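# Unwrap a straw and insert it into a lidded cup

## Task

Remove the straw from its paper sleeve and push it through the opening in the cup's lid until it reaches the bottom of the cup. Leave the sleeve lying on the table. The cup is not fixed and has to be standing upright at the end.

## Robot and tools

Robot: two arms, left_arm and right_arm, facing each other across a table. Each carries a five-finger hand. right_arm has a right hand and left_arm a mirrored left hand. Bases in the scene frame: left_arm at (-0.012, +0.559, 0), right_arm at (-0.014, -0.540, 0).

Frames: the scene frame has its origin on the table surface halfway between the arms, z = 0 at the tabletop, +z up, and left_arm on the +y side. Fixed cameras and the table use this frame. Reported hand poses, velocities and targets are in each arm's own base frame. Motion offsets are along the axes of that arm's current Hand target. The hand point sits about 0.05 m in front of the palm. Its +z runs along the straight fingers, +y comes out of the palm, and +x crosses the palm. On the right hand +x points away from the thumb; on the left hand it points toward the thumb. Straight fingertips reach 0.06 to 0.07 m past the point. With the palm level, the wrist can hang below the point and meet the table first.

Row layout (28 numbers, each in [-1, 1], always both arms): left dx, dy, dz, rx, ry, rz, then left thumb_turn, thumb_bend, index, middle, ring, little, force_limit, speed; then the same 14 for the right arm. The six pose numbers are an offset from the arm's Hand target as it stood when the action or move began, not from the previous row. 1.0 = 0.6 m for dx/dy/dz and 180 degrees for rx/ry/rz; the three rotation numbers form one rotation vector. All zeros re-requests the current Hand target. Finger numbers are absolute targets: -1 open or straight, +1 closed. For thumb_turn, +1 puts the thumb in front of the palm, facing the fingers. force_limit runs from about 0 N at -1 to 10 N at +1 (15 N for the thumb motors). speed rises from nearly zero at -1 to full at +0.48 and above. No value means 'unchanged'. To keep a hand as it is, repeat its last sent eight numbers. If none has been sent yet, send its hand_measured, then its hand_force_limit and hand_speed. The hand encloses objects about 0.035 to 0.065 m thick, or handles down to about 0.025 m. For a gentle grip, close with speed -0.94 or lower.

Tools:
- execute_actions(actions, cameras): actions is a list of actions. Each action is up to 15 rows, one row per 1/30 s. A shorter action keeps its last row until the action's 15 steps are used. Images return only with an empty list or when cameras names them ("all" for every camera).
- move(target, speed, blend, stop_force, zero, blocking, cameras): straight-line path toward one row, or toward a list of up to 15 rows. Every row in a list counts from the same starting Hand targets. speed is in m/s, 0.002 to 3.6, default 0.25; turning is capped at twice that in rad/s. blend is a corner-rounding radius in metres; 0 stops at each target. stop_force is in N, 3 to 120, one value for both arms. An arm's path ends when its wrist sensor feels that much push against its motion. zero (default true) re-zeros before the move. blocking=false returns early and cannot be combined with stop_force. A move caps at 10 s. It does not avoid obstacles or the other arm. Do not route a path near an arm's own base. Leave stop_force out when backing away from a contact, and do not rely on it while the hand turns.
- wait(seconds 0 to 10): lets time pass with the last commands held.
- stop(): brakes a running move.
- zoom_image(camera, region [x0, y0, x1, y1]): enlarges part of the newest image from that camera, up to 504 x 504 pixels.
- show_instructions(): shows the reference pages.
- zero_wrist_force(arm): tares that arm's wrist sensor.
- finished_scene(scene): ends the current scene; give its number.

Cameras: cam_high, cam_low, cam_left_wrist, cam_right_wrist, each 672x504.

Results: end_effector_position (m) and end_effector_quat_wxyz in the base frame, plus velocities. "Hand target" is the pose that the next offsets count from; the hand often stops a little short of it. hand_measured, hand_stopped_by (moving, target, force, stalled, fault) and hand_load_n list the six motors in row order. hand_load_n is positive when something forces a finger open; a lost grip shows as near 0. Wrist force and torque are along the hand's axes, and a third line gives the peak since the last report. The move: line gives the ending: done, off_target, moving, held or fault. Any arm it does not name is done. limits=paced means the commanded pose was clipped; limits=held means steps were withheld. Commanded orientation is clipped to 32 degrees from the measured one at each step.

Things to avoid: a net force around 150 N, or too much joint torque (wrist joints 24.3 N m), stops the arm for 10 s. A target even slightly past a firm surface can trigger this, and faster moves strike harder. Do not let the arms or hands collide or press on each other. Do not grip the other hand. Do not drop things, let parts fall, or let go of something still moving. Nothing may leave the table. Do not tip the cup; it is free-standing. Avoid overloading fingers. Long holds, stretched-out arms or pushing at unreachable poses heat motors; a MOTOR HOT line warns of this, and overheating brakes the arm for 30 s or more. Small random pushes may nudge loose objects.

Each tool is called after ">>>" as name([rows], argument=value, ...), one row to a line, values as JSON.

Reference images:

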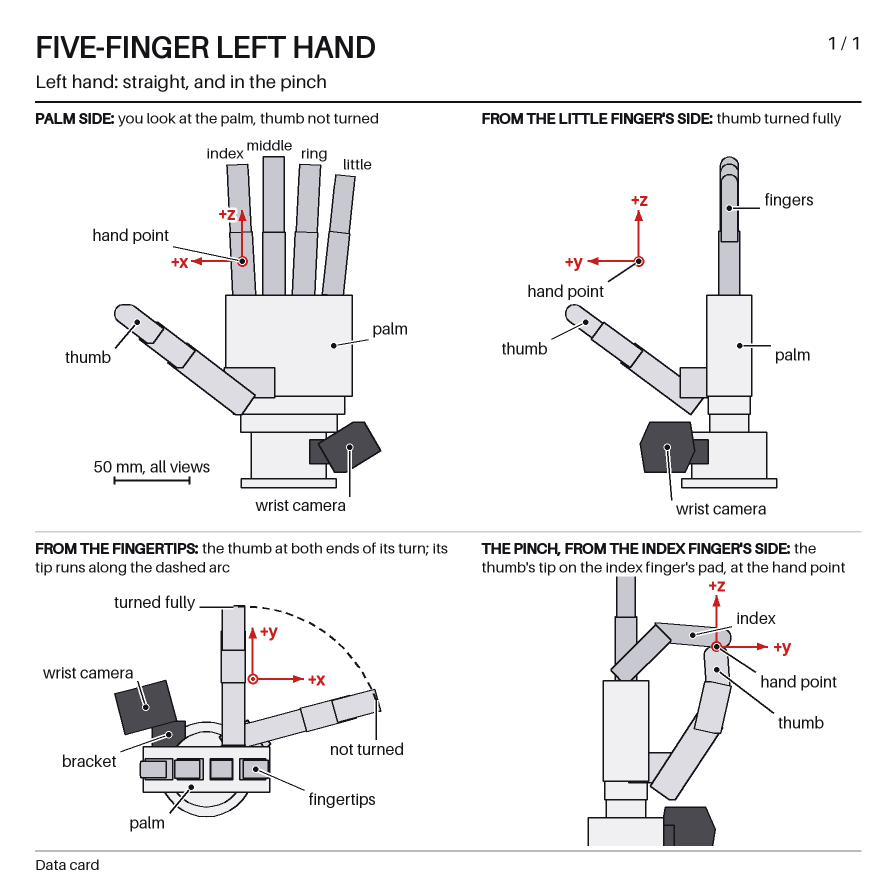

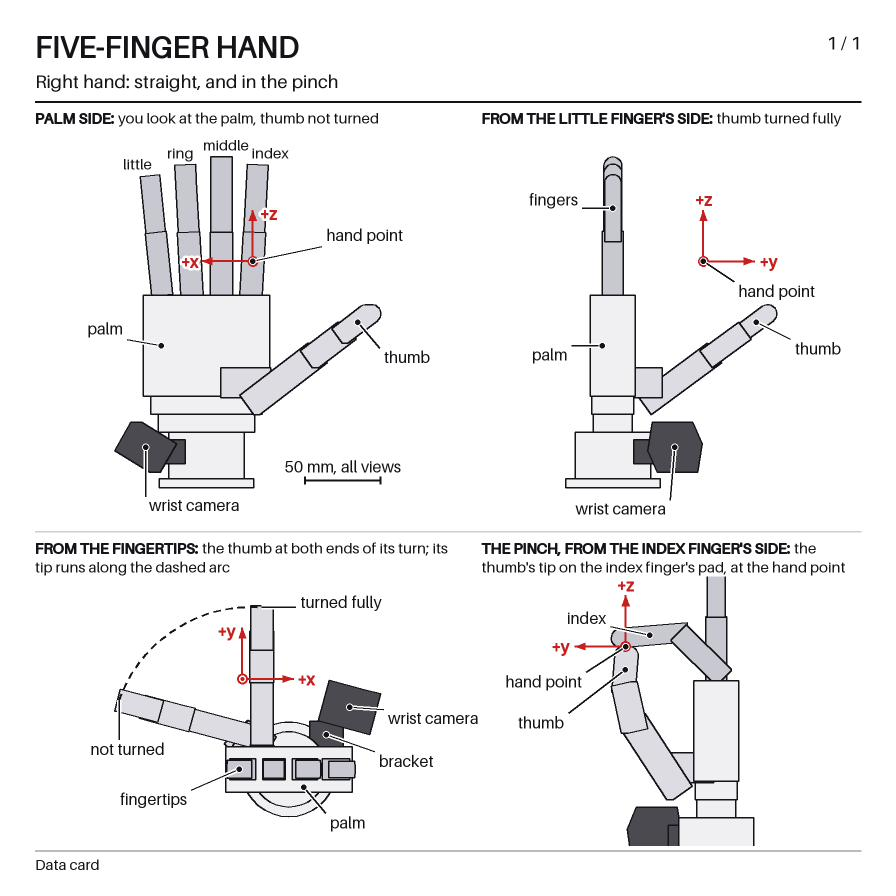

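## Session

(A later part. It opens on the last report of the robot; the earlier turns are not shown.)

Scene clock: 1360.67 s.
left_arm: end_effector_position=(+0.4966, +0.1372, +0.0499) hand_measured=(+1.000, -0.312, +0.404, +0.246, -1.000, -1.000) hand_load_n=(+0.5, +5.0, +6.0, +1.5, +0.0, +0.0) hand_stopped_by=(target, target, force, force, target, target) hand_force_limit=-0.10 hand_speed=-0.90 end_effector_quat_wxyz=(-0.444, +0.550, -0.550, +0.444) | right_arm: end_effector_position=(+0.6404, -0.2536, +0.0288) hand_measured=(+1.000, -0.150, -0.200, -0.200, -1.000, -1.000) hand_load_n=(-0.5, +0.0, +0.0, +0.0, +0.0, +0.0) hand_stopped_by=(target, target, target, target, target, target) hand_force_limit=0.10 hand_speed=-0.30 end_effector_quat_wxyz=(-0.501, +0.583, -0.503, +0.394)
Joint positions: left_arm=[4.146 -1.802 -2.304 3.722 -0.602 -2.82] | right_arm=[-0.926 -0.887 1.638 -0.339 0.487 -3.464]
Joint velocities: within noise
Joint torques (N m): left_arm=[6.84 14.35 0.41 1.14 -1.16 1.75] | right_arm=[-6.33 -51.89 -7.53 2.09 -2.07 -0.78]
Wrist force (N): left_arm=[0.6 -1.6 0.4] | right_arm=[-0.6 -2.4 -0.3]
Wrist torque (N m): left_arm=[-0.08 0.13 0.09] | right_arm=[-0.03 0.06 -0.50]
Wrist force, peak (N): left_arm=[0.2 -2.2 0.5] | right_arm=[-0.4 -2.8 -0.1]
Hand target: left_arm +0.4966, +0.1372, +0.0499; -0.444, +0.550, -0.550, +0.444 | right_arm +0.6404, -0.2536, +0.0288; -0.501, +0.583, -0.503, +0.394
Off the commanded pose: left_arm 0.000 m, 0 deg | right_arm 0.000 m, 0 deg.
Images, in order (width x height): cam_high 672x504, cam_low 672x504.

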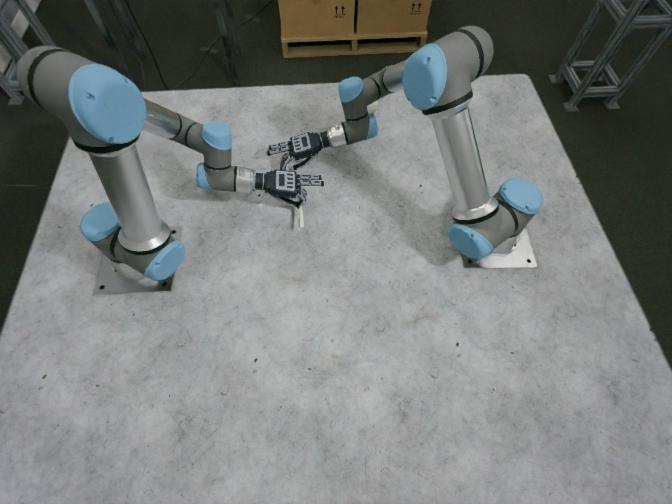

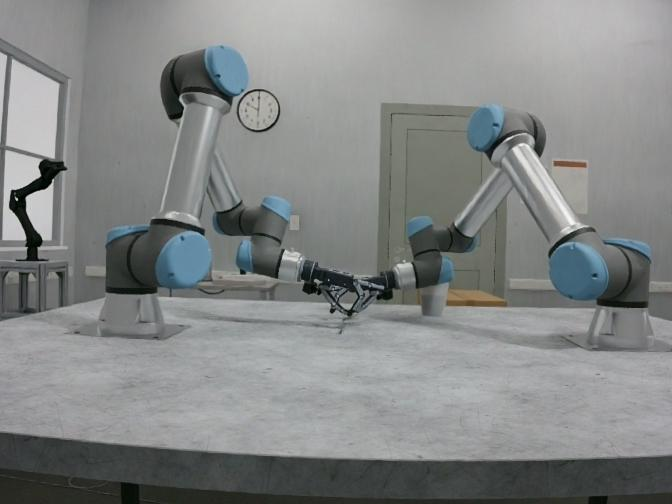

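>>> move(target=[0,0,0,0,0,0,1,-0.31,0.6,0.6,-1,-1,-0.1,-0.9,0.0007,0.0163,0.0018,0,0,0,1,-0.15,-0.2,-0.2,-1,-1,0.1,-0.3], speed=0.03, stop_force=4, cameras=["cam_right_wrist"])

>>> zoom_image(camera="cam_right_wrist", region=[320, 90, 540, 290])

Scene clock: 1371.00 s.
left_arm: end_effector_position=(+0.4966, +0.1372, +0.0499) hand_measured=(+1.000, -0.312, +0.404, +0.246, -1.000, -1.000) hand_load_n=(+0.5, +5.0, +6.0, +1.5, +0.0, +0.0) hand_stopped_by=(target, target, force, force, target, target) hand_force_limit=-0.10 hand_speed=-0.90 end_effector_quat_wxyz=(-0.444, +0.550, -0.550, +0.444) | right_arm: end_effector_position=(+0.6396, -0.2537, +0.0190) hand_measured=(+1.000, -0.150, -0.200, -0.200, -1.000, -1.000) hand_load_n=(+0.0, +0.0, +0.0, +0.0, +0.0, +0.0) hand_stopped_by=(target, target, target, target, target, target) hand_force_limit=0.10 hand_speed=-0.30 end_effector_quat_wxyz=(-0.501, +0.583, -0.503, +0.394)
Joint positions: left_arm=[4.146 -1.802 -2.304 3.722 -0.602 -2.82] | right_arm=[-0.927 -0.872 1.643 -0.358 0.485 -3.465]
Joint torques (N m): left_arm=[5.59 12.77 -0.93 1.54 -0.16 0.96] | right_arm=[1.72 -50.71 -20.44 2.67 -0.26 0.98]
Wrist force (N): left_arm=[0.7 -1.7 0.4] | right_arm=[-0.6 -2.6 -0.3]
Wrist torque (N m): left_arm=[-0.10 0.12 0.09] | right_arm=[-0.05 0.06 -0.43]
Wrist force, peak (N): left_arm=[0.4 -2.0 0.7] | right_arm=[-0.7 -3.1 -0.2]
Hand target: left_arm +0.4966, +0.1372, +0.0499; -0.444, +0.550, -0.550, +0.444 | right_arm +0.6396, -0.2537, +0.0190; -0.501, +0.583, -0.503, +0.394
Off the commanded pose: left_arm 0.000 m, 0 deg | right_arm 0.000 m, 0 deg.
move: done
camera_calibration:
cam_right_wrist: T_world_to_cam=[[-0.0960667, -0.272496, -0.957349, 0.0181609], [-0.674206, 0.72538, -0.138815, 0.620607], [0.732269, 0.632115, -0.253403, -0.191074], [0, 0, 0, 1]] pos_world=[0.560079, -0.324447, 0.055117]
Images, in order (width x height): cam_right_wrist 672x504.

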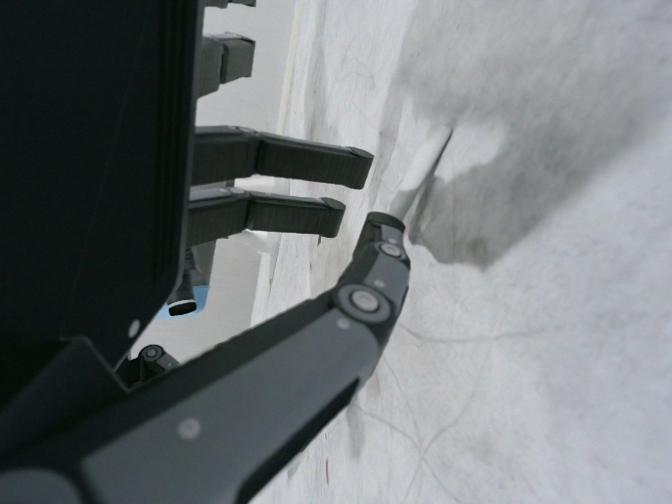

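Scaled by 2.291.

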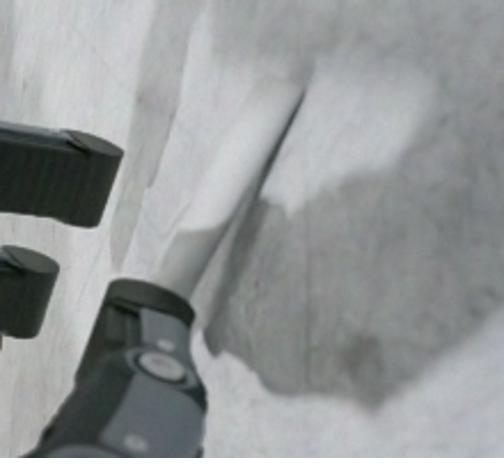

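>>> move(target=[0,0,0,0,0,0,1,-0.31,0.6,0.6,-1,-1,-0.1,-0.9,0.0002,0.0041,0.0008,0,0,0,1,-0.15,-0.2,-0.2,-1,-1,0.1,-0.3], speed=0.015, stop_force=3)

>>> move(target=[0,0,0,0,0,0,1,-0.31,0.6,0.6,-1,-1,-0.1,-0.9,0,0,0,0,0,0,1,-0.15,0.6,0.6,-1,-1,-0.3,-0.92], speed=0.015, cameras=["cam_right_wrist"])

>>> zoom_image(camera="cam_right_wrist", region=[320, 90, 540, 290])

Scene clock: 1399.60 s.
left_arm: end_effector_position=(+0.4966, +0.1372, +0.0499) hand_measured=(+1.000, -0.312, +0.404, +0.246, -1.000, -1.000) hand_load_n=(+0.5, +5.0, +6.0, +1.0, +0.0, +0.0) hand_stopped_by=(target, target, force, force, target, target) hand_force_limit=-0.10 hand_speed=-0.90 end_effector_quat_wxyz=(-0.444, +0.550, -0.550, +0.444) | right_arm: end_effector_position=(+0.6396, -0.2537, +0.0165) hand_measured=(+1.000, -0.150, -0.200, -0.200, -1.000, -1.000) hand_load_n=(+0.0, +0.0, +0.0, +0.0, +0.0, +0.0) hand_stopped_by=(target, target, target, target, target, target) hand_force_limit=0.10 hand_speed=-0.30 end_effector_quat_wxyz=(-0.501, +0.583, -0.503, +0.394)
Joint positions: left_arm=[4.146 -1.802 -2.304 3.722 -0.602 -2.82] | right_arm=[-0.927 -0.868 1.643 -0.363 0.485 -3.465]
Joint torques (N m): left_arm=[6.19 14.53 -0.16 1.7 1.26 -0.71] | right_arm=[5.82 -44.72 -8.75 0.88 0.9 1.03]
Wrist force (N): left_arm=[0.4 -1.5 0.2] | right_arm=[-0.5 -2.5 -0.1]
Wrist torque (N m): left_arm=[-0.05 0.15 0.07] | right_arm=[-0.05 0.04 -0.42]
Wrist force, peak (N): left_arm=[0.6 -2.1 0.6] | right_arm=[-0.4 -2.8 -0.3]
Hand target: left_arm +0.4966, +0.1372, +0.0499; -0.444, +0.550, -0.550, +0.444 | right_arm +0.6396, -0.2537, +0.0165; -0.501, +0.583, -0.503, +0.394
Off the commanded pose: left_arm 0.000 m, 0 deg | right_arm 0.000 m, 0 deg.
move: done

Scene clock: 1401.53 s.
left_arm: end_effector_position=(+0.4966, +0.1372, +0.0499) hand_measured=(+1.000, -0.312, +0.404, +0.246, -1.000, -1.000) hand_load_n=(+0.5, +5.0, +6.0, +1.5, +0.0, +0.0) hand_stopped_by=(target, target, force, force, target, target) hand_force_limit=-0.10 hand_speed=-0.90 end_effector_quat_wxyz=(-0.444, +0.550, -0.550, +0.444) | right_arm: end_effector_position=(+0.6396, -0.2537, +0.0165) hand_measured=(+1.000, -0.150, +0.172, +0.052, -1.000, -1.000) hand_load_n=(+0.0, +2.0, +6.0, +3.5, +0.0, +0.0) hand_stopped_by=(target, target, force, force, target, target) hand_force_limit=-0.30 hand_speed=-0.92 end_effector_quat_wxyz=(-0.501, +0.583, -0.503, +0.394)
Joint positions: left_arm=[4.146 -1.802 -2.304 3.722 -0.602 -2.82] | right_arm=[-0.927 -0.868 1.643 -0.363 0.485 -3.465]
Joint torques (N m): left_arm=[6.2 14.78 -0.56 1.44 1.8 -1.42] | right_arm=[5.12 -42.75 -12.01 2.33 1.08 0.85]
Wrist force (N): left_arm=[0.2 -1.6 0.9] | right_arm=[-0.9 -7.7 1.5]
Wrist torque (N m): left_arm=[-0.08 0.18 0.08] | right_arm=[-0.09 0.08 -0.54]
Wrist force, peak (N): left_arm=[0.4 -2.1 0.2] | right_arm=[-0.9 -7.8 1.4]
Hand target: left_arm +0.4966, +0.1372, +0.0499; -0.444, +0.550, -0.550, +0.444 | right_arm +0.6396, -0.2537, +0.0165; -0.501, +0.583, -0.503, +0.394
Off the commanded pose: left_arm 0.000 m, 0 deg | right_arm 0.000 m, 0 deg.
move: done
camera_calibration:
cam_right_wrist: T_world_to_cam=[[-0.0960667, -0.272496, -0.957349, 0.0157947], [-0.674206, 0.72538, -0.138815, 0.620187], [0.732269, 0.632115, -0.253403, -0.191771], [0, 0, 0, 1]] pos_world=[0.560079, -0.324347, 0.052617]
Images, in order (width x height): cam_right_wrist 672x504.

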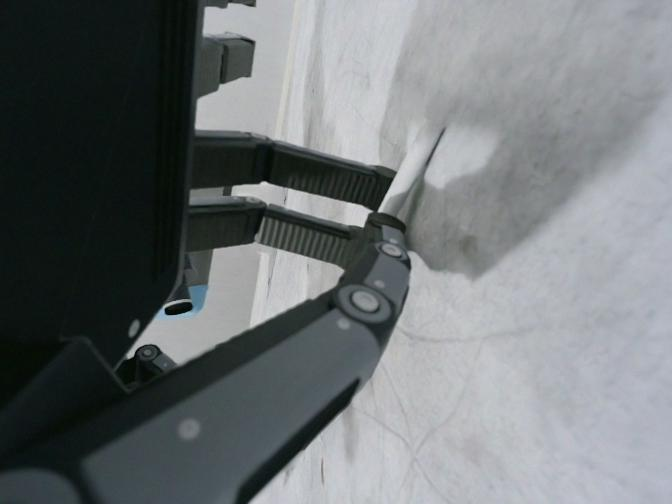

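Scaled by 2.291.

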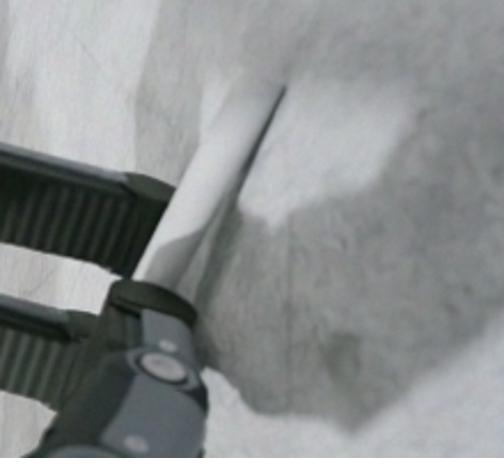

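>>> move(target=[0,-0.03257,-0.00703,0,0,0,1,-0.31,0.6,0.6,-1,-1,-0.1,-0.9,-0.0002,-0.0049,-0.0009,0,0,0,1,-0.15,0.6,0.6,-1,-1,-0.3,-0.92], speed=0.04)

>>> move(target=[0,0,0,0,0,0,1,-0.31,0.6,0.6,-1,-1,-0.1,-0.9,0,0,0,0,0,0,1,-0.15,0.7,0.7,-1,-1,-0.1,-0.92], speed=0.015, cameras=["cam_right_wrist"])

>>> zoom_image(camera="cam_right_wrist", region=[320, 90, 540, 290])

Scene clock: 1419.43 s.
left_arm: end_effector_position=(+0.4967, +0.1373, +0.0700) hand_measured=(+1.000, -0.312, +0.404, +0.246, -1.000, -1.000) hand_load_n=(+0.0, +4.5, +6.5, +0.0, +0.0, +0.0) hand_stopped_by=(target, target, force, force, target, target) hand_force_limit=-0.10 hand_speed=-0.90 end_effector_quat_wxyz=(-0.444, +0.550, -0.550, +0.444) end_effector_velocity=(+0.001, +0.002, +0.000) end_effector_angular_velocity=(+0.008, -0.003, +0.000) | right_arm: end_effector_position=(+0.6396, -0.2538, +0.0196) hand_measured=(+1.000, -0.150, +0.172, +0.054, -1.000, -1.000) hand_load_n=(+0.0, +0.5, +0.0, +0.0, +0.0, +0.0) hand_stopped_by=(target, target, force, force, target, target) hand_force_limit=-0.30 hand_speed=-0.92 end_effector_quat_wxyz=(-0.501, +0.583, -0.503, +0.394)
Joint positions: left_arm=[4.146 -1.751 -2.287 3.655 -0.602 -2.82] | right_arm=[-0.927 -0.873 1.642 -0.357 0.485 -3.465]
Joint velocities: left_arm=[0 -0.003 0.003 0.006 -0.001 0.003] | right_arm=[within noise]
Joint torques (N m): left_arm=[-4.64 10.74 4.35 1.37 -1.26 1.84] | right_arm=[5.41 -43.12 -19.99 1.36 1.13 1]
Wrist force (N): left_arm=[0.2 -1.6 0.4] | right_arm=[-0.6 -2.4 -0.3]
Wrist torque (N m): left_arm=[-0.08 0.17 0.11] | right_arm=[-0.01 0.05 -0.42]
Wrist force, peak (N): left_arm=[0.1 -2.3 0.3] | right_arm=[-0.8 -8.0 1.4]
Hand target: left_arm +0.4966, +0.1372, +0.0699; -0.444, +0.550, -0.550, +0.444 | right_arm +0.6396, -0.2538, +0.0195; -0.501, +0.583, -0.503, +0.394
Off the commanded pose: left_arm 0.000 m, 0 deg | right_arm 0.000 m, 0 deg.
move: done

Scene clock: 1420.57 s.
left_arm: end_effector_position=(+0.4966, +0.1372, +0.0699) hand_measured=(+1.000, -0.312, +0.404, +0.246, -1.000, -1.000) hand_load_n=(+0.0, +5.0, +6.5, +0.0, +0.0, +0.0) hand_stopped_by=(target, target, force, force, target, target) hand_force_limit=-0.10 hand_speed=-0.90 end_effector_quat_wxyz=(-0.444, +0.550, -0.550, +0.444) | right_arm: end_effector_position=(+0.6396, -0.2538, +0.0195) hand_measured=(+1.000, -0.150, +0.268, +0.246, -1.000, -1.000) hand_load_n=(-0.5, +1.5, +6.0, +5.5, +0.0, +0.0) hand_stopped_by=(target, target, force, force, target, target) hand_force_limit=-0.10 hand_speed=-0.92 end_effector_quat_wxyz=(-0.501, +0.583, -0.503, +0.394)
Joint positions: left_arm=[4.146 -1.751 -2.287 3.655 -0.602 -2.82] | right_arm=[-0.927 -0.873 1.642 -0.357 0.485 -3.465]
Joint torques (N m): left_arm=[-5.6 12.92 0.49 1.02 -2.13 1.81] | right_arm=[6.31 -31.59 -15.08 -2.24 1.05 -0.06]
Wrist force (N): left_arm=[0.4 -1.8 0.6] | right_arm=[-0.6 -2.6 -0.2]
Wrist torque (N m): left_arm=[-0.13 0.15 0.12] | right_arm=[-0.05 0.06 -0.43]
Wrist force, peak (N): left_arm=[0.5 -2.1 0.2] | right_arm=[-0.5 -2.9 -0.3]
Hand target: left_arm +0.4966, +0.1372, +0.0699; -0.444, +0.550, -0.550, +0.444 | right_arm +0.6396, -0.2538, +0.0195; -0.501, +0.583, -0.503, +0.394
Off the commanded pose: left_arm 0.000 m, 0 deg | right_arm 0.000 m, 0 deg.
move: done
camera_calibration:
cam_right_wrist: T_world_to_cam=[[-0.0960667, -0.272496, -0.957349, 0.0186491], [-0.674206, 0.72538, -0.138815, 0.620744], [0.732269, 0.632115, -0.253403, -0.19102], [0, 0, 0, 1]] pos_world=[0.560179, -0.324447, 0.055617]
Images, in order (width x height): cam_right_wrist 672x504.

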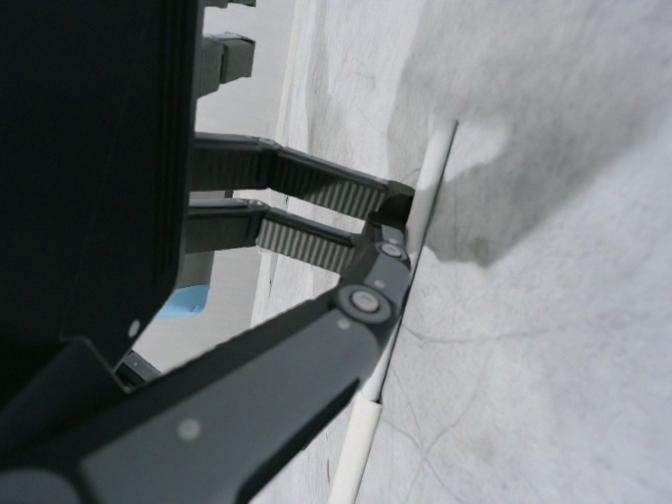

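Scaled by 2.291.

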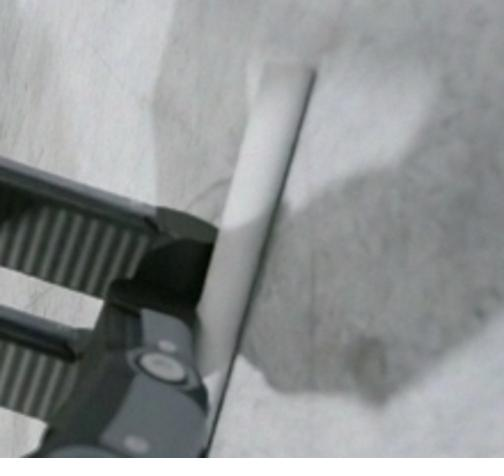

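>>> move([
  [0,0.04885,0.01054,0,0,0,1,-0.31,0.6,0.6,-1,-1,-0.1,-0.9,-0.00112,-0.02452,-0.00465,0,0,0,1,-0.15,0.7,0.7,-1,-1,-0.1,-0.92],
  [0,0.04885,0.01054,0,0,0,1,-0.31,0.6,0.6,-1,-1,-0.1,-0.9,-0.00112,-0.02452,-0.00465,0,0,0,1,-0.31,0.1,0.1,-1,-1,-0.1,-0.3],
], speed=0.05, cameras=["cam_right_wrist"])

>>> zoom_image(camera="cam_right_wrist", region=[320, 80, 560, 320])

Scene clock: 1440.60 s.
left_arm: end_effector_position=(+0.4966, +0.1372, +0.0399) hand_measured=(+1.000, -0.312, +0.404, +0.246, -1.000, -1.000) hand_load_n=(+0.5, +4.5, +6.5, +0.0, +0.0, +0.0) hand_stopped_by=(target, target, force, force, target, target) hand_force_limit=-0.10 hand_speed=-0.90 end_effector_quat_wxyz=(-0.444, +0.550, -0.550, +0.444) | right_arm: end_effector_position=(+0.6396, -0.2538, +0.0345) hand_measured=(+1.000, -0.310, +0.100, +0.100, -1.000, -1.000) hand_load_n=(+0.0, +0.0, +0.0, +0.0, +0.0, +0.0) hand_stopped_by=(target, target, target, target, target, target) hand_force_limit=-0.10 hand_speed=-0.30 end_effector_quat_wxyz=(-0.501, +0.583, -0.503, +0.394)
Joint positions: left_arm=[4.146 -1.828 -2.311 3.755 -0.602 -2.82] | right_arm=[-0.927 -0.897 1.637 -0.327 0.485 -3.465]
Joint torques (N m): left_arm=[-0.74 20.51 20.78 -0.86 2.99 -1.78] | right_arm=[4.85 -31.07 -8.23 -2.31 1.14 -1.21]
Wrist force (N): left_arm=[0.4 -1.7 0.2] | right_arm=[-0.4 -2.5 -0.3]
Wrist torque (N m): left_arm=[-0.07 0.16 0.08] | right_arm=[-0.03 0.03 -0.42]
Wrist force, peak (N): left_arm=[0.2 -2.5 0.1] | right_arm=[-0.6 -2.9 -0.5]
Hand target: left_arm +0.4966, +0.1372, +0.0399; -0.444, +0.550, -0.550, +0.444 | right_arm +0.6396, -0.2538, +0.0345; -0.501, +0.583, -0.503, +0.394
Off the commanded pose: left_arm 0.000 m, 0 deg | right_arm 0.000 m, 0 deg.
move: done
camera_calibration:
cam_right_wrist: T_world_to_cam=[[-0.0960667, -0.272496, -0.957349, 0.0330094], [-0.674206, 0.72538, -0.138815, 0.622826], [0.732269, 0.632115, -0.253403, -0.187219], [0, 0, 0, 1]] pos_world=[0.560179, -0.324447, 0.070617]
Images, in order (width x height): cam_right_wrist 672x504.

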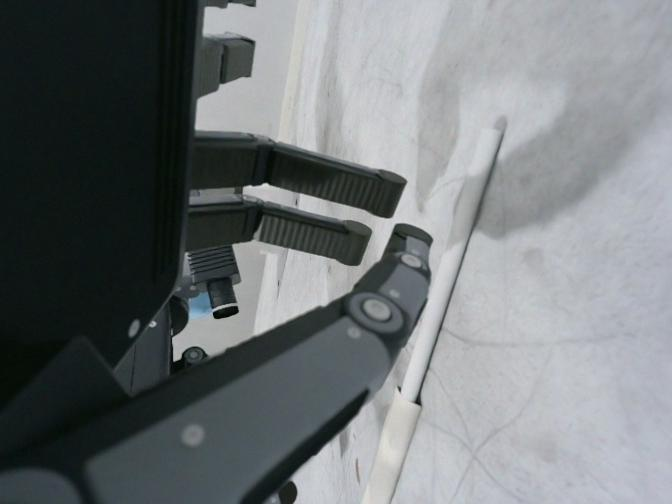

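Scaled by 2.100.

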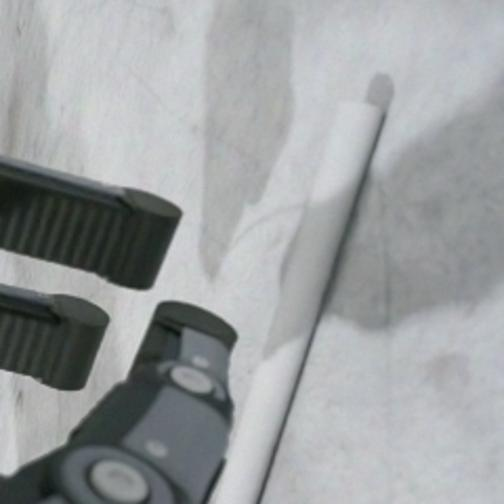

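>>> move(target=[0,0,0,0,0,0,1,-0.31,0.6,0.6,-1,-1,-0.1,-0.9,0.0142,0.0178,-0.0050,-0.0017,-0.0381,-0.0072,1,-0.31,0.0,0.0,-1,-1,-0.1,-0.3], speed=0.06, cameras=["cam_right_wrist"])

>>> zoom_image(camera="cam_right_wrist", region=[320, 80, 560, 320])

Scene clock: 1521.43 s.
left_arm: end_effector_position=(+0.4966, +0.1372, +0.0399) hand_measured=(+1.000, -0.312, +0.404, +0.246, -1.000, -1.000) hand_load_n=(+0.0, +4.5, +6.5, +0.0, +0.0, +0.0) hand_stopped_by=(target, target, force, force, target, target) hand_force_limit=-0.10 hand_speed=-0.90 end_effector_quat_wxyz=(-0.444, +0.550, -0.550, +0.444) | right_arm: end_effector_position=(+0.6362, -0.2627, +0.0241) hand_measured=(+1.000, -0.310, +0.000, +0.000, -1.000, -1.000) hand_load_n=(+0.0, +0.0, +0.0, +0.0, -0.5, +0.0) hand_stopped_by=(target, target, target, target, target, target) hand_force_limit=-0.10 hand_speed=-0.30 end_effector_quat_wxyz=(-0.525, +0.613, -0.467, +0.362)
Joint positions: left_arm=[4.146 -1.828 -2.311 3.755 -0.602 -2.82] | right_arm=[-0.955 -0.792 1.492 -0.129 0.353 -3.638]
Joint torques (N m): left_arm=[-2.99 18.31 22.11 0.25 3.01 -1.65] | right_arm=[6.45 -53.81 -8.78 -2.06 0.89 2.41]
Wrist force (N): left_arm=[0.6 -1.6 0.1] | right_arm=[-0.3 -2.2 -0.4]
Wrist torque (N m): left_arm=[-0.06 0.13 0.08] | right_arm=[0.03 0.01 -0.48]
Wrist force, peak (N): left_arm=[0.4 -2.1 0.5] | right_arm=[-0.8 -2.7 -0.3]
Hand target: left_arm +0.4966, +0.1372, +0.0399; -0.444, +0.550, -0.550, +0.444 | right_arm +0.6363, -0.2626, +0.0242; -0.525, +0.613, -0.467, +0.362
Off the commanded pose: left_arm 0.000 m, 0 deg | right_arm 0.000 m, 0 deg.
move: done
camera_calibration:
cam_right_wrist: T_world_to_cam=[[-0.0622489, -0.281845, -0.957438, -0.00364325], [-0.757375, 0.638102, -0.138599, 0.655508], [0.650007, 0.716512, -0.253184, -0.10722], [0, 0, 0, 1]] pos_world=[0.565932, -0.342483, 0.0602185]
Images, in order (width x height): cam_right_wrist 672x504.

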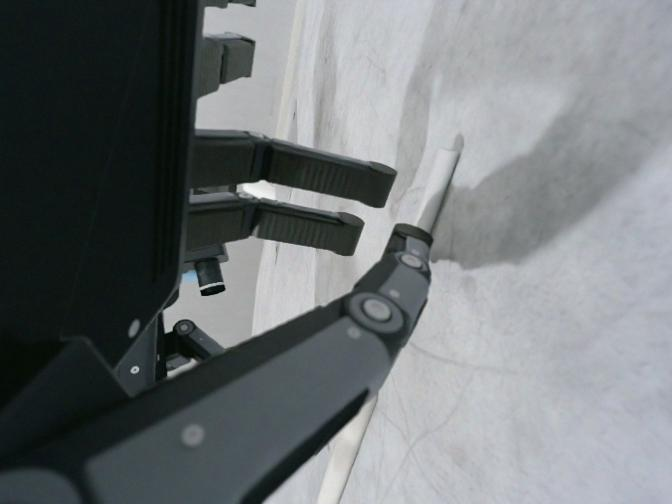

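Scaled by 2.100.

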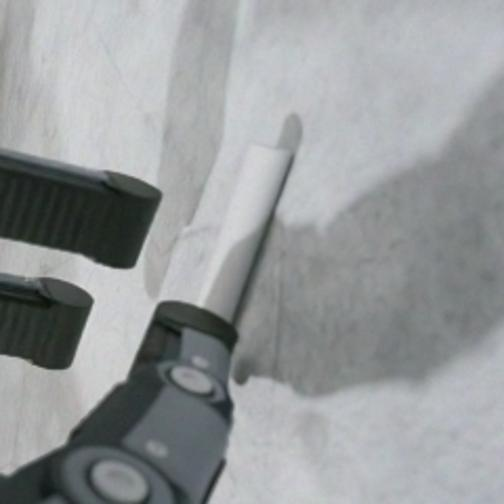

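>>> move(target=[0,0,0,0,0,0,1,-0.31,0.6,0.6,-1,-1,-0.1,-0.9,0.0008,0.0164,0.0031,0,0,0,1,-0.31,0.0,0.0,-1,-1,-0.1,-0.3], speed=0.01, stop_force=3)

>>> move([
  [0,0,0,0,0,0,1,-0.31,0.6,0.6,-1,-1,-0.1,-0.9,-0.0001,-0.0025,-0.0005,0,0,0,1,-0.31,0.0,0.0,-1,-1,-0.1,-0.3],
  [0,0,0,0,0,0,1,-0.31,0.6,0.6,-1,-1,-0.1,-0.9,-0.0001,-0.0025,-0.0005,0,0,0,1,-0.31,0.6,0.6,-1,-1,-0.1,-0.9],
], speed=0.02, cameras=["cam_right_wrist"])

>>> zoom_image(camera="cam_right_wrist", region=[320, 80, 560, 320])

Scene clock: 1545.43 s.
left_arm: end_effector_position=(+0.4966, +0.1372, +0.0399) hand_measured=(+1.000, -0.312, +0.404, +0.246, -1.000, -1.000) hand_load_n=(+0.0, +5.0, +6.0, +0.0, +0.0, +0.0) hand_stopped_by=(target, target, force, force, target, target) hand_force_limit=-0.10 hand_speed=-0.90 end_effector_quat_wxyz=(-0.444, +0.550, -0.550, +0.444) | right_arm: end_effector_position=(+0.6363, -0.2626, +0.0189) hand_measured=(+1.000, -0.310, +0.000, +0.000, -1.000, -1.000) hand_load_n=(-0.5, -1.5, +0.0, +0.0, +0.0, -0.5) hand_stopped_by=(target, target, target, target, target, target) hand_force_limit=-0.10 hand_speed=-0.30 end_effector_quat_wxyz=(-0.525, +0.613, -0.467, +0.362)
Joint positions: left_arm=[4.146 -1.828 -2.311 3.755 -0.602 -2.82] | right_arm=[-0.955 -0.784 1.494 -0.138 0.353 -3.638]
Joint torques (N m): left_arm=[-3.55 18.01 21.11 0.44 2.54 -1.66] | right_arm=[4.97 -53.16 -21.3 3.28 0.72 0.45]
Wrist force (N): left_arm=[0.4 -1.8 0.2] | right_arm=[-0.3 -4.4 -1.2]
Wrist torque (N m): left_arm=[-0.08 0.15 0.07] | right_arm=[-0.08 0.01 -0.52]
Wrist force, peak (N): left_arm=[0.2 -2.2 0.2] | right_arm=[-0.9 -8.1 -5.0]
Hand target: left_arm +0.4966, +0.1372, +0.0399; -0.444, +0.550, -0.550, +0.444 | right_arm +0.6363, -0.2626, +0.0189; -0.525, +0.613, -0.467, +0.362 (not the last commanded pose)
Off the commanded pose: left_arm 0.000 m, 0 deg | right_arm 0.005 m, 0 deg.
move: contact (right_arm)

Scene clock: 1547.80 s.
left_arm: end_effector_position=(+0.4966, +0.1372, +0.0399) hand_measured=(+1.000, -0.312, +0.404, +0.246, -1.000, -1.000) hand_load_n=(+0.0, +4.5, +6.0, +0.0, +0.0, +0.0) hand_stopped_by=(target, target, force, force, target, target) hand_force_limit=-0.10 hand_speed=-0.90 end_effector_quat_wxyz=(-0.444, +0.550, -0.550, +0.444) | right_arm: end_effector_position=(+0.6363, -0.2626, +0.0205) hand_measured=(+1.000, -0.310, +0.390, +0.268, -1.000, -1.000) hand_load_n=(+0.5, +4.0, +5.0, +4.5, +0.0, +0.0) hand_stopped_by=(target, target, force, force, target, target) hand_force_limit=-0.10 hand_speed=-0.90 end_effector_quat_wxyz=(-0.525, +0.613, -0.467, +0.362)
Joint positions: left_arm=[4.146 -1.828 -2.311 3.755 -0.602 -2.82] | right_arm=[-0.955 -0.787 1.493 -0.136 0.353 -3.638]
Joint torques (N m): left_arm=[-4.45 19.98 20.89 0.19 2.77 -1.39] | right_arm=[-5.4 -31.85 -18.4 -1.65 -1.98 -0.64]
Wrist force (N): left_arm=[0.4 -1.6 0.1] | right_arm=[-0.6 -7.3 -0.8]
Wrist torque (N m): left_arm=[-0.06 0.16 0.07] | right_arm=[-0.15 0.03 -0.60]
Wrist force, peak (N): left_arm=[0.5 -2.0 0.3] | right_arm=[-0.6 -7.3 -0.8]
Hand target: left_arm +0.4966, +0.1372, +0.0399; -0.444, +0.550, -0.550, +0.444 | right_arm +0.6362, -0.2626, +0.0204; -0.525, +0.613, -0.467, +0.362
Off the commanded pose: left_arm 0.000 m, 0 deg | right_arm 0.000 m, 0 deg.
move: done
camera_calibration:
cam_right_wrist: T_world_to_cam=[[-0.062159, -0.281928, -0.95742, -0.00723789], [-0.757431, 0.638013, -0.138699, 0.654937], [0.64995, 0.716558, -0.253199, -0.108179], [0, 0, 0, 1]] pos_world=[0.565931, -0.342383, 0.0565183]
Images, in order (width x height): cam_right_wrist 672x504.

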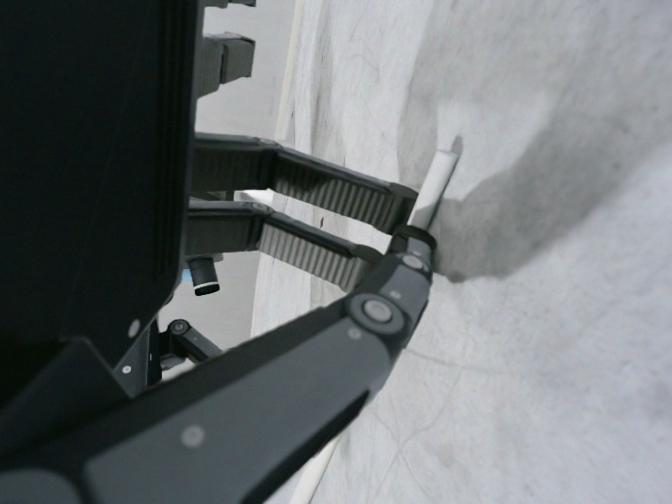

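Scaled by 2.100.

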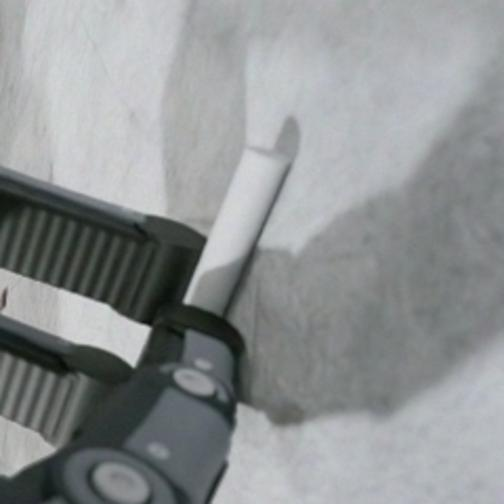

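>>> move(target=[0,-0.00977,-0.00211,0,0,0,1,-0.31,0.6,0.6,-1,-1,-0.1,-0.9,-0.0005,-0.0098,-0.0019,0,0,0,1,-0.31,0.6,0.6,-1,-1,-0.1,-0.9], speed=0.03)

>>> move(target=[0,0,0,0,0,0,1,-0.31,0.6,0.6,-1,-1,-0.1,-0.9,0,0,0,0,0,0,1,-0.31,0.7,0.7,-1,-1,0.05,-0.9], speed=0.03, cameras=["cam_right_wrist"])

>>> zoom_image(camera="cam_right_wrist", region=[320, 80, 560, 320])

Scene clock: 1556.03 s.
left_arm: end_effector_position=(+0.4966, +0.1372, +0.0460) hand_measured=(+1.000, -0.312, +0.404, +0.246, -1.000, -1.000) hand_load_n=(+0.0, +5.0, +6.0, +0.0, +0.0, +0.0) hand_stopped_by=(target, target, force, force, target, target) hand_force_limit=-0.10 hand_speed=-0.90 end_effector_quat_wxyz=(-0.444, +0.550, -0.550, +0.444) | right_arm: end_effector_position=(+0.6362, -0.2626, +0.0266) hand_measured=(+1.000, -0.312, +0.390, +0.268, -1.000, -1.000) hand_load_n=(+0.0, +3.5, +5.5, +0.0, -0.5, +0.0) hand_stopped_by=(target, target, force, force, target, target) hand_force_limit=-0.10 hand_speed=-0.90 end_effector_quat_wxyz=(-0.525, +0.613, -0.467, +0.362)
Joint positions: left_arm=[4.146 -1.812 -2.306 3.735 -0.602 -2.82] | right_arm=[-0.955 -0.796 1.492 -0.124 0.353 -3.638]
Joint torques (N m): left_arm=[-5.13 13.66 17.23 0.86 2 -0.99] | right_arm=[-5.16 -39.35 -20.12 1.07 -2.13 0.77]
Wrist force (N): left_arm=[0.5 -1.7 0.4] | right_arm=[-0.2 -2.3 -0.3]
Wrist torque (N m): left_arm=[-0.07 0.15 0.07] | right_arm=[0.02 0.01 -0.47]
Wrist force, peak (N): left_arm=[0.4 -2.1 0.0] | right_arm=[-0.5 -7.7 -1.0]
Hand target: left_arm +0.4966, +0.1372, +0.0459; -0.444, +0.550, -0.550, +0.444 | right_arm +0.6362, -0.2626, +0.0264; -0.525, +0.613, -0.467, +0.362
Off the commanded pose: left_arm 0.000 m, 0 deg | right_arm 0.000 m, 0 deg.
move: done

Scene clock: 1556.53 s.
left_arm: end_effector_position=(+0.4966, +0.1372, +0.0459) hand_measured=(+1.000, -0.312, +0.404, +0.246, -1.000, -1.000) hand_load_n=(+0.0, +4.5, +6.0, +0.0, +0.0, +0.0) hand_stopped_by=(target, target, force, force, target, target) hand_force_limit=-0.10 hand_speed=-0.90 end_effector_quat_wxyz=(-0.444, +0.550, -0.550, +0.444) | right_arm: end_effector_position=(+0.6362, -0.2626, +0.0265) hand_measured=(+1.000, -0.312, +0.390, +0.304, -1.000, -1.000) hand_load_n=(+0.0, +4.0, +4.5, +6.0, +0.0, +0.0) hand_stopped_by=(target, target, force, force, target, target) hand_force_limit=0.05 hand_speed=-0.90 end_effector_quat_wxyz=(-0.525, +0.613, -0.467, +0.362)
Joint positions: left_arm=[4.146 -1.812 -2.306 3.735 -0.602 -2.82] | right_arm=[-0.955 -0.796 1.492 -0.125 0.353 -3.638]
Joint torques (N m): left_arm=[-2.68 14.24 7.53 1.75 1.14 1.11] | right_arm=[-5.39 -33.64 -17.26 -2.08 -2 -0.55]
Wrist force (N): left_arm=[0.5 -1.9 0.5] | right_arm=[-0.2 -2.4 -0.3]
Wrist torque (N m): left_arm=[-0.11 0.15 0.08] | right_arm=[0.00 0.00 -0.48]
Wrist force, peak (N): left_arm=[0.4 -2.1 0.5] | right_arm=[-0.4 -2.5 -0.2]
Hand target: left_arm +0.4966, +0.1372, +0.0459; -0.444, +0.550, -0.550, +0.444 | right_arm +0.6362, -0.2626, +0.0264; -0.525, +0.613, -0.467, +0.362
Off the commanded pose: left_arm 0.000 m, 0 deg | right_arm 0.000 m, 0 deg.
move: done
camera_calibration:
cam_right_wrist: T_world_to_cam=[[-0.062159, -0.281928, -0.95742, -0.00149337], [-0.757431, 0.638013, -0.138699, 0.65577], [0.64995, 0.716558, -0.253199, -0.10666], [0, 0, 0, 1]] pos_world=[0.565931, -0.342383, 0.0625183]
Images, in order (width x height): cam_right_wrist 672x504.

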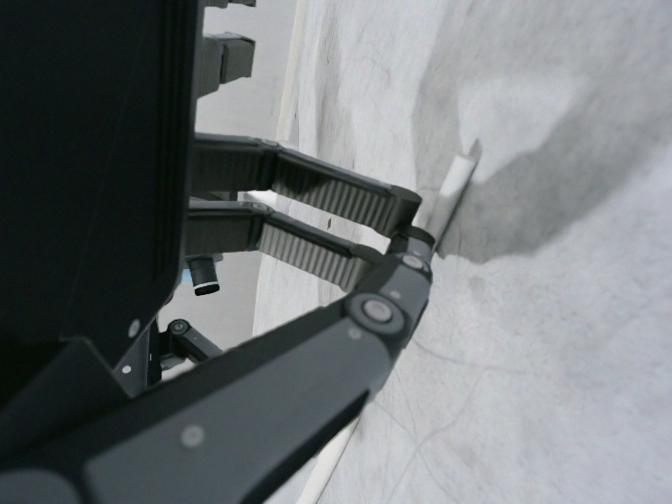

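Scaled by 2.100.

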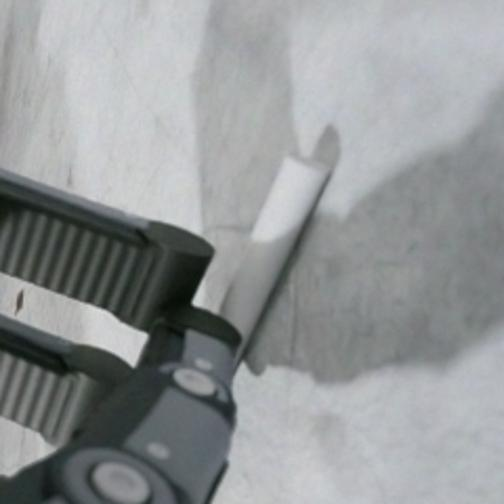

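>>> move(target=[0,0,0,0,0,0,1,-0.31,0.6,0.6,-1,-1,-0.1,-0.9,0,0,0,0,0,0,1,-0.21,0.0,0.0,-1,-1,-0.1,-0.3], speed=0.03)

>>> move(target=[0,0,0,0,0,0,1,-0.31,0.6,0.6,-1,-1,-0.1,-0.9,0.0012,0.0262,0.0050,0,0,0,1,-0.21,0.0,0.0,-1,-1,-0.1,-0.3], speed=0.01, stop_force=3, cameras=["cam_right_wrist"])

>>> zoom_image(camera="cam_right_wrist", region=[320, 80, 560, 320])

Scene clock: 1624.70 s.
left_arm: end_effector_position=(+0.4966, +0.1372, +0.0459) hand_measured=(+1.000, -0.312, +0.404, +0.246, -1.000, -1.000) hand_load_n=(+0.5, +5.0, +6.0, +0.0, +0.0, +0.0) hand_stopped_by=(target, target, force, force, target, target) hand_force_limit=-0.10 hand_speed=-0.90 end_effector_quat_wxyz=(-0.444, +0.550, -0.550, +0.444) | right_arm: end_effector_position=(+0.6362, -0.2626, +0.0264) hand_measured=(+1.000, -0.210, +0.000, +0.000, -1.000, -1.000) hand_load_n=(+0.0, +0.0, +0.0, +0.0, +0.0, +0.0) hand_stopped_by=(target, target, target, target, target, target) hand_force_limit=-0.10 hand_speed=-0.30 end_effector_quat_wxyz=(-0.525, +0.613, -0.467, +0.362)
Joint positions: left_arm=[4.146 -1.812 -2.306 3.735 -0.602 -2.82] | right_arm=[-0.955 -0.796 1.492 -0.125 0.353 -3.638]
Joint torques (N m): left_arm=[-2.12 12.64 -1.32 1.42 -1.91 1.52] | right_arm=[-4.87 -34.04 -9.57 -1.35 -1.97 -0.41]
Wrist force (N): left_arm=[0.5 -2.1 0.5] | right_arm=[-0.4 -2.4 -0.4]
Wrist torque (N m): left_arm=[-0.14 0.16 0.09] | right_arm=[0.01 0.02 -0.48]
Wrist force, peak (N): left_arm=[0.3 -2.1 0.4] | right_arm=[-0.2 -2.7 -0.2]
Hand target: left_arm +0.4966, +0.1372, +0.0459; -0.444, +0.550, -0.550, +0.444 | right_arm +0.6362, -0.2626, +0.0264; -0.525, +0.613, -0.467, +0.362
Off the commanded pose: left_arm 0.000 m, 0 deg | right_arm 0.000 m, 0 deg.
move: done

Scene clock: 1626.57 s.
left_arm: end_effector_position=(+0.4966, +0.1372, +0.0459) hand_measured=(+1.000, -0.312, +0.404, +0.246, -1.000, -1.000) hand_load_n=(+0.5, +5.0, +6.0, +0.0, +0.0, +0.0) hand_stopped_by=(target, target, force, force, target, target) hand_force_limit=-0.10 hand_speed=-0.90 end_effector_quat_wxyz=(-0.444, +0.550, -0.550, +0.444) | right_arm: end_effector_position=(+0.6362, -0.2626, +0.0191) hand_measured=(+1.000, -0.210, +0.000, +0.000, -1.000, -1.000) hand_load_n=(+0.0, -2.0, +0.0, +0.0, +0.0, +0.0) hand_stopped_by=(target, target, target, target, target, target) hand_force_limit=-0.10 hand_speed=-0.30 end_effector_quat_wxyz=(-0.525, +0.613, -0.467, +0.362)
Joint positions: left_arm=[4.146 -1.812 -2.306 3.735 -0.602 -2.82] | right_arm=[-0.955 -0.785 1.494 -0.138 0.353 -3.638]
Joint torques (N m): left_arm=[-1.34 13.7 -0.92 1.37 -1.74 1.78] | right_arm=[-2.92 -53.15 -19.99 3.25 -1.83 -0.38]
Wrist force (N): left_arm=[0.5 -2.0 0.3] | right_arm=[-0.5 -4.8 -1.3]
Wrist torque (N m): left_arm=[-0.11 0.14 0.09] | right_arm=[-0.09 0.03 -0.53]
Wrist force, peak (N): left_arm=[0.6 -2.0 0.6] | right_arm=[-0.7 -7.2 -2.2]
Hand target: left_arm +0.4966, +0.1372, +0.0459; -0.444, +0.550, -0.550, +0.444 | right_arm +0.6362, -0.2626, +0.0191; -0.525, +0.613, -0.467, +0.362 (not the last commanded pose)
Off the commanded pose: left_arm 0.000 m, 0 deg | right_arm 0.009 m, 0 deg.
move: contact (right_arm)
camera_calibration:
cam_right_wrist: T_world_to_cam=[[-0.062159, -0.281928, -0.95742, -0.00857828], [-0.757431, 0.638013, -0.138699, 0.654743], [0.64995, 0.716558, -0.253199, -0.108534], [0, 0, 0, 1]] pos_world=[0.565931, -0.342383, 0.0551183]
Images, in order (width x height): cam_right_wrist 672x504.

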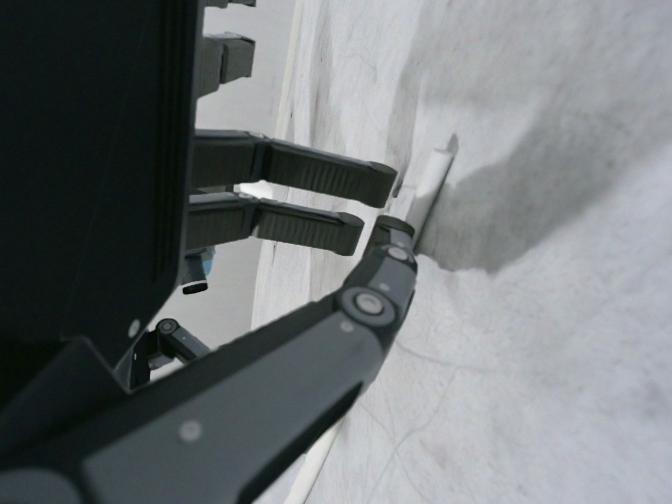

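Scaled by 2.100.

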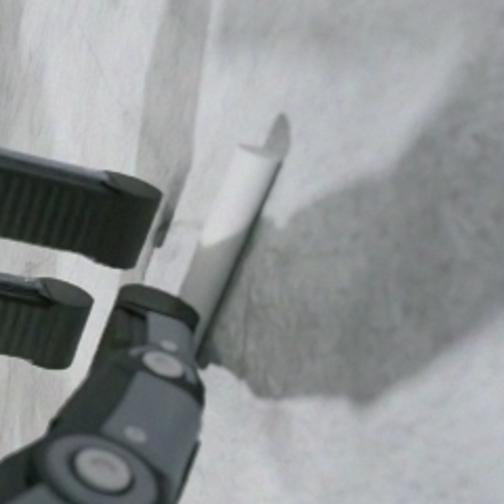

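>>> move([
  [0,0,0,0,0,0,1,-0.31,0.6,0.6,-1,-1,-0.1,-0.9,-0.0004,-0.0082,-0.0016,0,0,0,1,-0.21,0.0,0.0,-1,-1,-0.1,-0.3],
  [0,0,0,0,0,0,1,-0.31,0.6,0.6,-1,-1,-0.1,-0.9,-0.0003,-0.006,-0.0131,0,0,0,1,-0.21,0.0,0.0,-1,-1,-0.1,-0.3],
], speed=0.03, blend=0.002)

>>> move(target=[0,0,0,0,0,0,1,-0.31,0.6,0.6,-1,-1,-0.1,-0.9,0.0009,0.0196,0.0038,0,0,0,1,-0.21,0.0,0.0,-1,-1,-0.1,-0.3], speed=0.01, stop_force=3, cameras=["cam_right_wrist"])

>>> zoom_image(camera="cam_right_wrist", region=[320, 80, 560, 320])

Scene clock: 1645.70 s.
left_arm: end_effector_position=(+0.4966, +0.1372, +0.0459) hand_measured=(+1.000, -0.312, +0.404, +0.246, -1.000, -1.000) hand_load_n=(+0.0, +5.0, +6.0, +0.0, -0.5, +0.0) hand_stopped_by=(target, target, force, force, target, target) hand_force_limit=-0.10 hand_speed=-0.90 end_effector_quat_wxyz=(-0.444, +0.550, -0.550, +0.444) | right_arm: end_effector_position=(+0.6294, -0.2647, +0.0241) hand_measured=(+1.000, -0.210, +0.000, +0.000, -1.000, -1.000) hand_load_n=(+0.0, +0.0, +0.0, +0.0, +0.0, +0.0) hand_stopped_by=(target, target, target, target, target, target) hand_force_limit=-0.10 hand_speed=-0.30 end_effector_quat_wxyz=(-0.525, +0.613, -0.467, +0.362)
Joint positions: left_arm=[4.146 -1.812 -2.306 3.735 -0.602 -2.82] | right_arm=[-0.967 -0.795 1.501 -0.116 0.342 -3.658]
Joint torques (N m): left_arm=[-0.51 13.65 -0.77 1.57 -1.64 1.52] | right_arm=[7.08 -45.05 -20.18 -0.53 1.03 1.81]
Wrist force (N): left_arm=[0.5 -2.0 0.3] | right_arm=[-0.3 -2.5 -0.4]
Wrist torque (N m): left_arm=[-0.12 0.14 0.09] | right_arm=[-0.03 0.00 -0.40]
Wrist force, peak (N): left_arm=[0.5 -2.2 0.1] | right_arm=[-0.6 -5.0 -1.4]
Hand target: left_arm +0.4966, +0.1372, +0.0459; -0.444, +0.550, -0.550, +0.444 | right_arm +0.6295, -0.2648, +0.0241; -0.525, +0.613, -0.467, +0.362
Off the commanded pose: left_arm 0.000 m, 0 deg | right_arm 0.000 m, 0 deg.
move: done

Scene clock: 1647.57 s.
left_arm: end_effector_position=(+0.4966, +0.1372, +0.0459) hand_measured=(+1.000, -0.312, +0.404, +0.246, -1.000, -1.000) hand_load_n=(+0.0, +5.0, +6.0, +0.0, +0.0, +0.0) hand_stopped_by=(target, target, force, force, target, target) hand_force_limit=-0.10 hand_speed=-0.90 end_effector_quat_wxyz=(-0.444, +0.550, -0.550, +0.444) | right_arm: end_effector_position=(+0.6295, -0.2647, +0.0160) hand_measured=(+1.000, -0.210, +0.000, +0.000, -1.000, -1.000) hand_load_n=(+0.0, +0.0, +0.0, +0.0, +0.0, +0.0) hand_stopped_by=(target, target, target, target, target, target) hand_force_limit=-0.10 hand_speed=-0.30 end_effector_quat_wxyz=(-0.525, +0.613, -0.467, +0.362)
Joint positions: left_arm=[4.146 -1.812 -2.306 3.735 -0.602 -2.82] | right_arm=[-0.967 -0.782 1.503 -0.13 0.343 -3.658]
Joint torques (N m): left_arm=[1.88 14.11 0.95 1.41 -1.78 1.49] | right_arm=[4.78 -52.28 -20.09 3.24 0.85 1.52]
Wrist force (N): left_arm=[0.6 -1.7 0.3] | right_arm=[-0.4 -5.0 -1.2]
Wrist torque (N m): left_arm=[-0.07 0.13 0.09] | right_arm=[0.00 0.05 -0.50]
Wrist force, peak (N): left_arm=[0.4 -2.1 0.5] | right_arm=[-0.2 -11.3 -3.4]
Hand target: left_arm +0.4966, +0.1372, +0.0459; -0.444, +0.550, -0.550, +0.444 | right_arm +0.6295, -0.2648, +0.0160; -0.525, +0.613, -0.467, +0.362 (not the last commanded pose)
Off the commanded pose: left_arm 0.000 m, 0 deg | right_arm 0.004 m, 0 deg.
move: contact (right_arm)
camera_calibration:
cam_right_wrist: T_world_to_cam=[[-0.0621407, -0.281909, -0.957427, -0.0125859], [-0.757472, 0.637968, -0.138683, 0.650648], [0.649903, 0.716607, -0.253182, -0.103345], [0, 0, 0, 1]] pos_world=[0.559231, -0.344583, 0.0520185]
Images, in order (width x height): cam_right_wrist 672x504.

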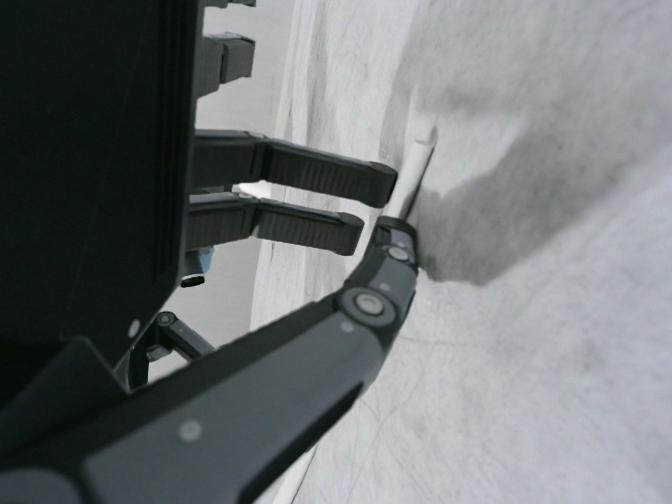

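Scaled by 2.100.

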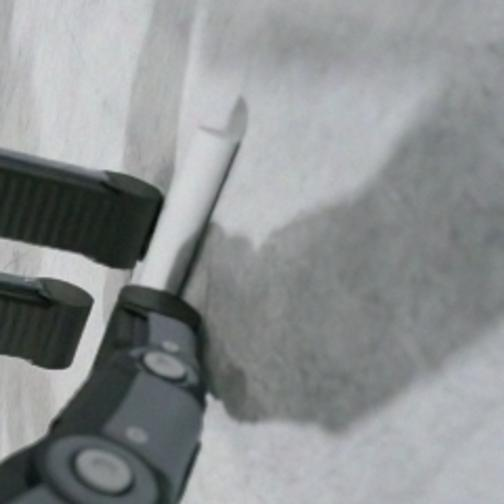

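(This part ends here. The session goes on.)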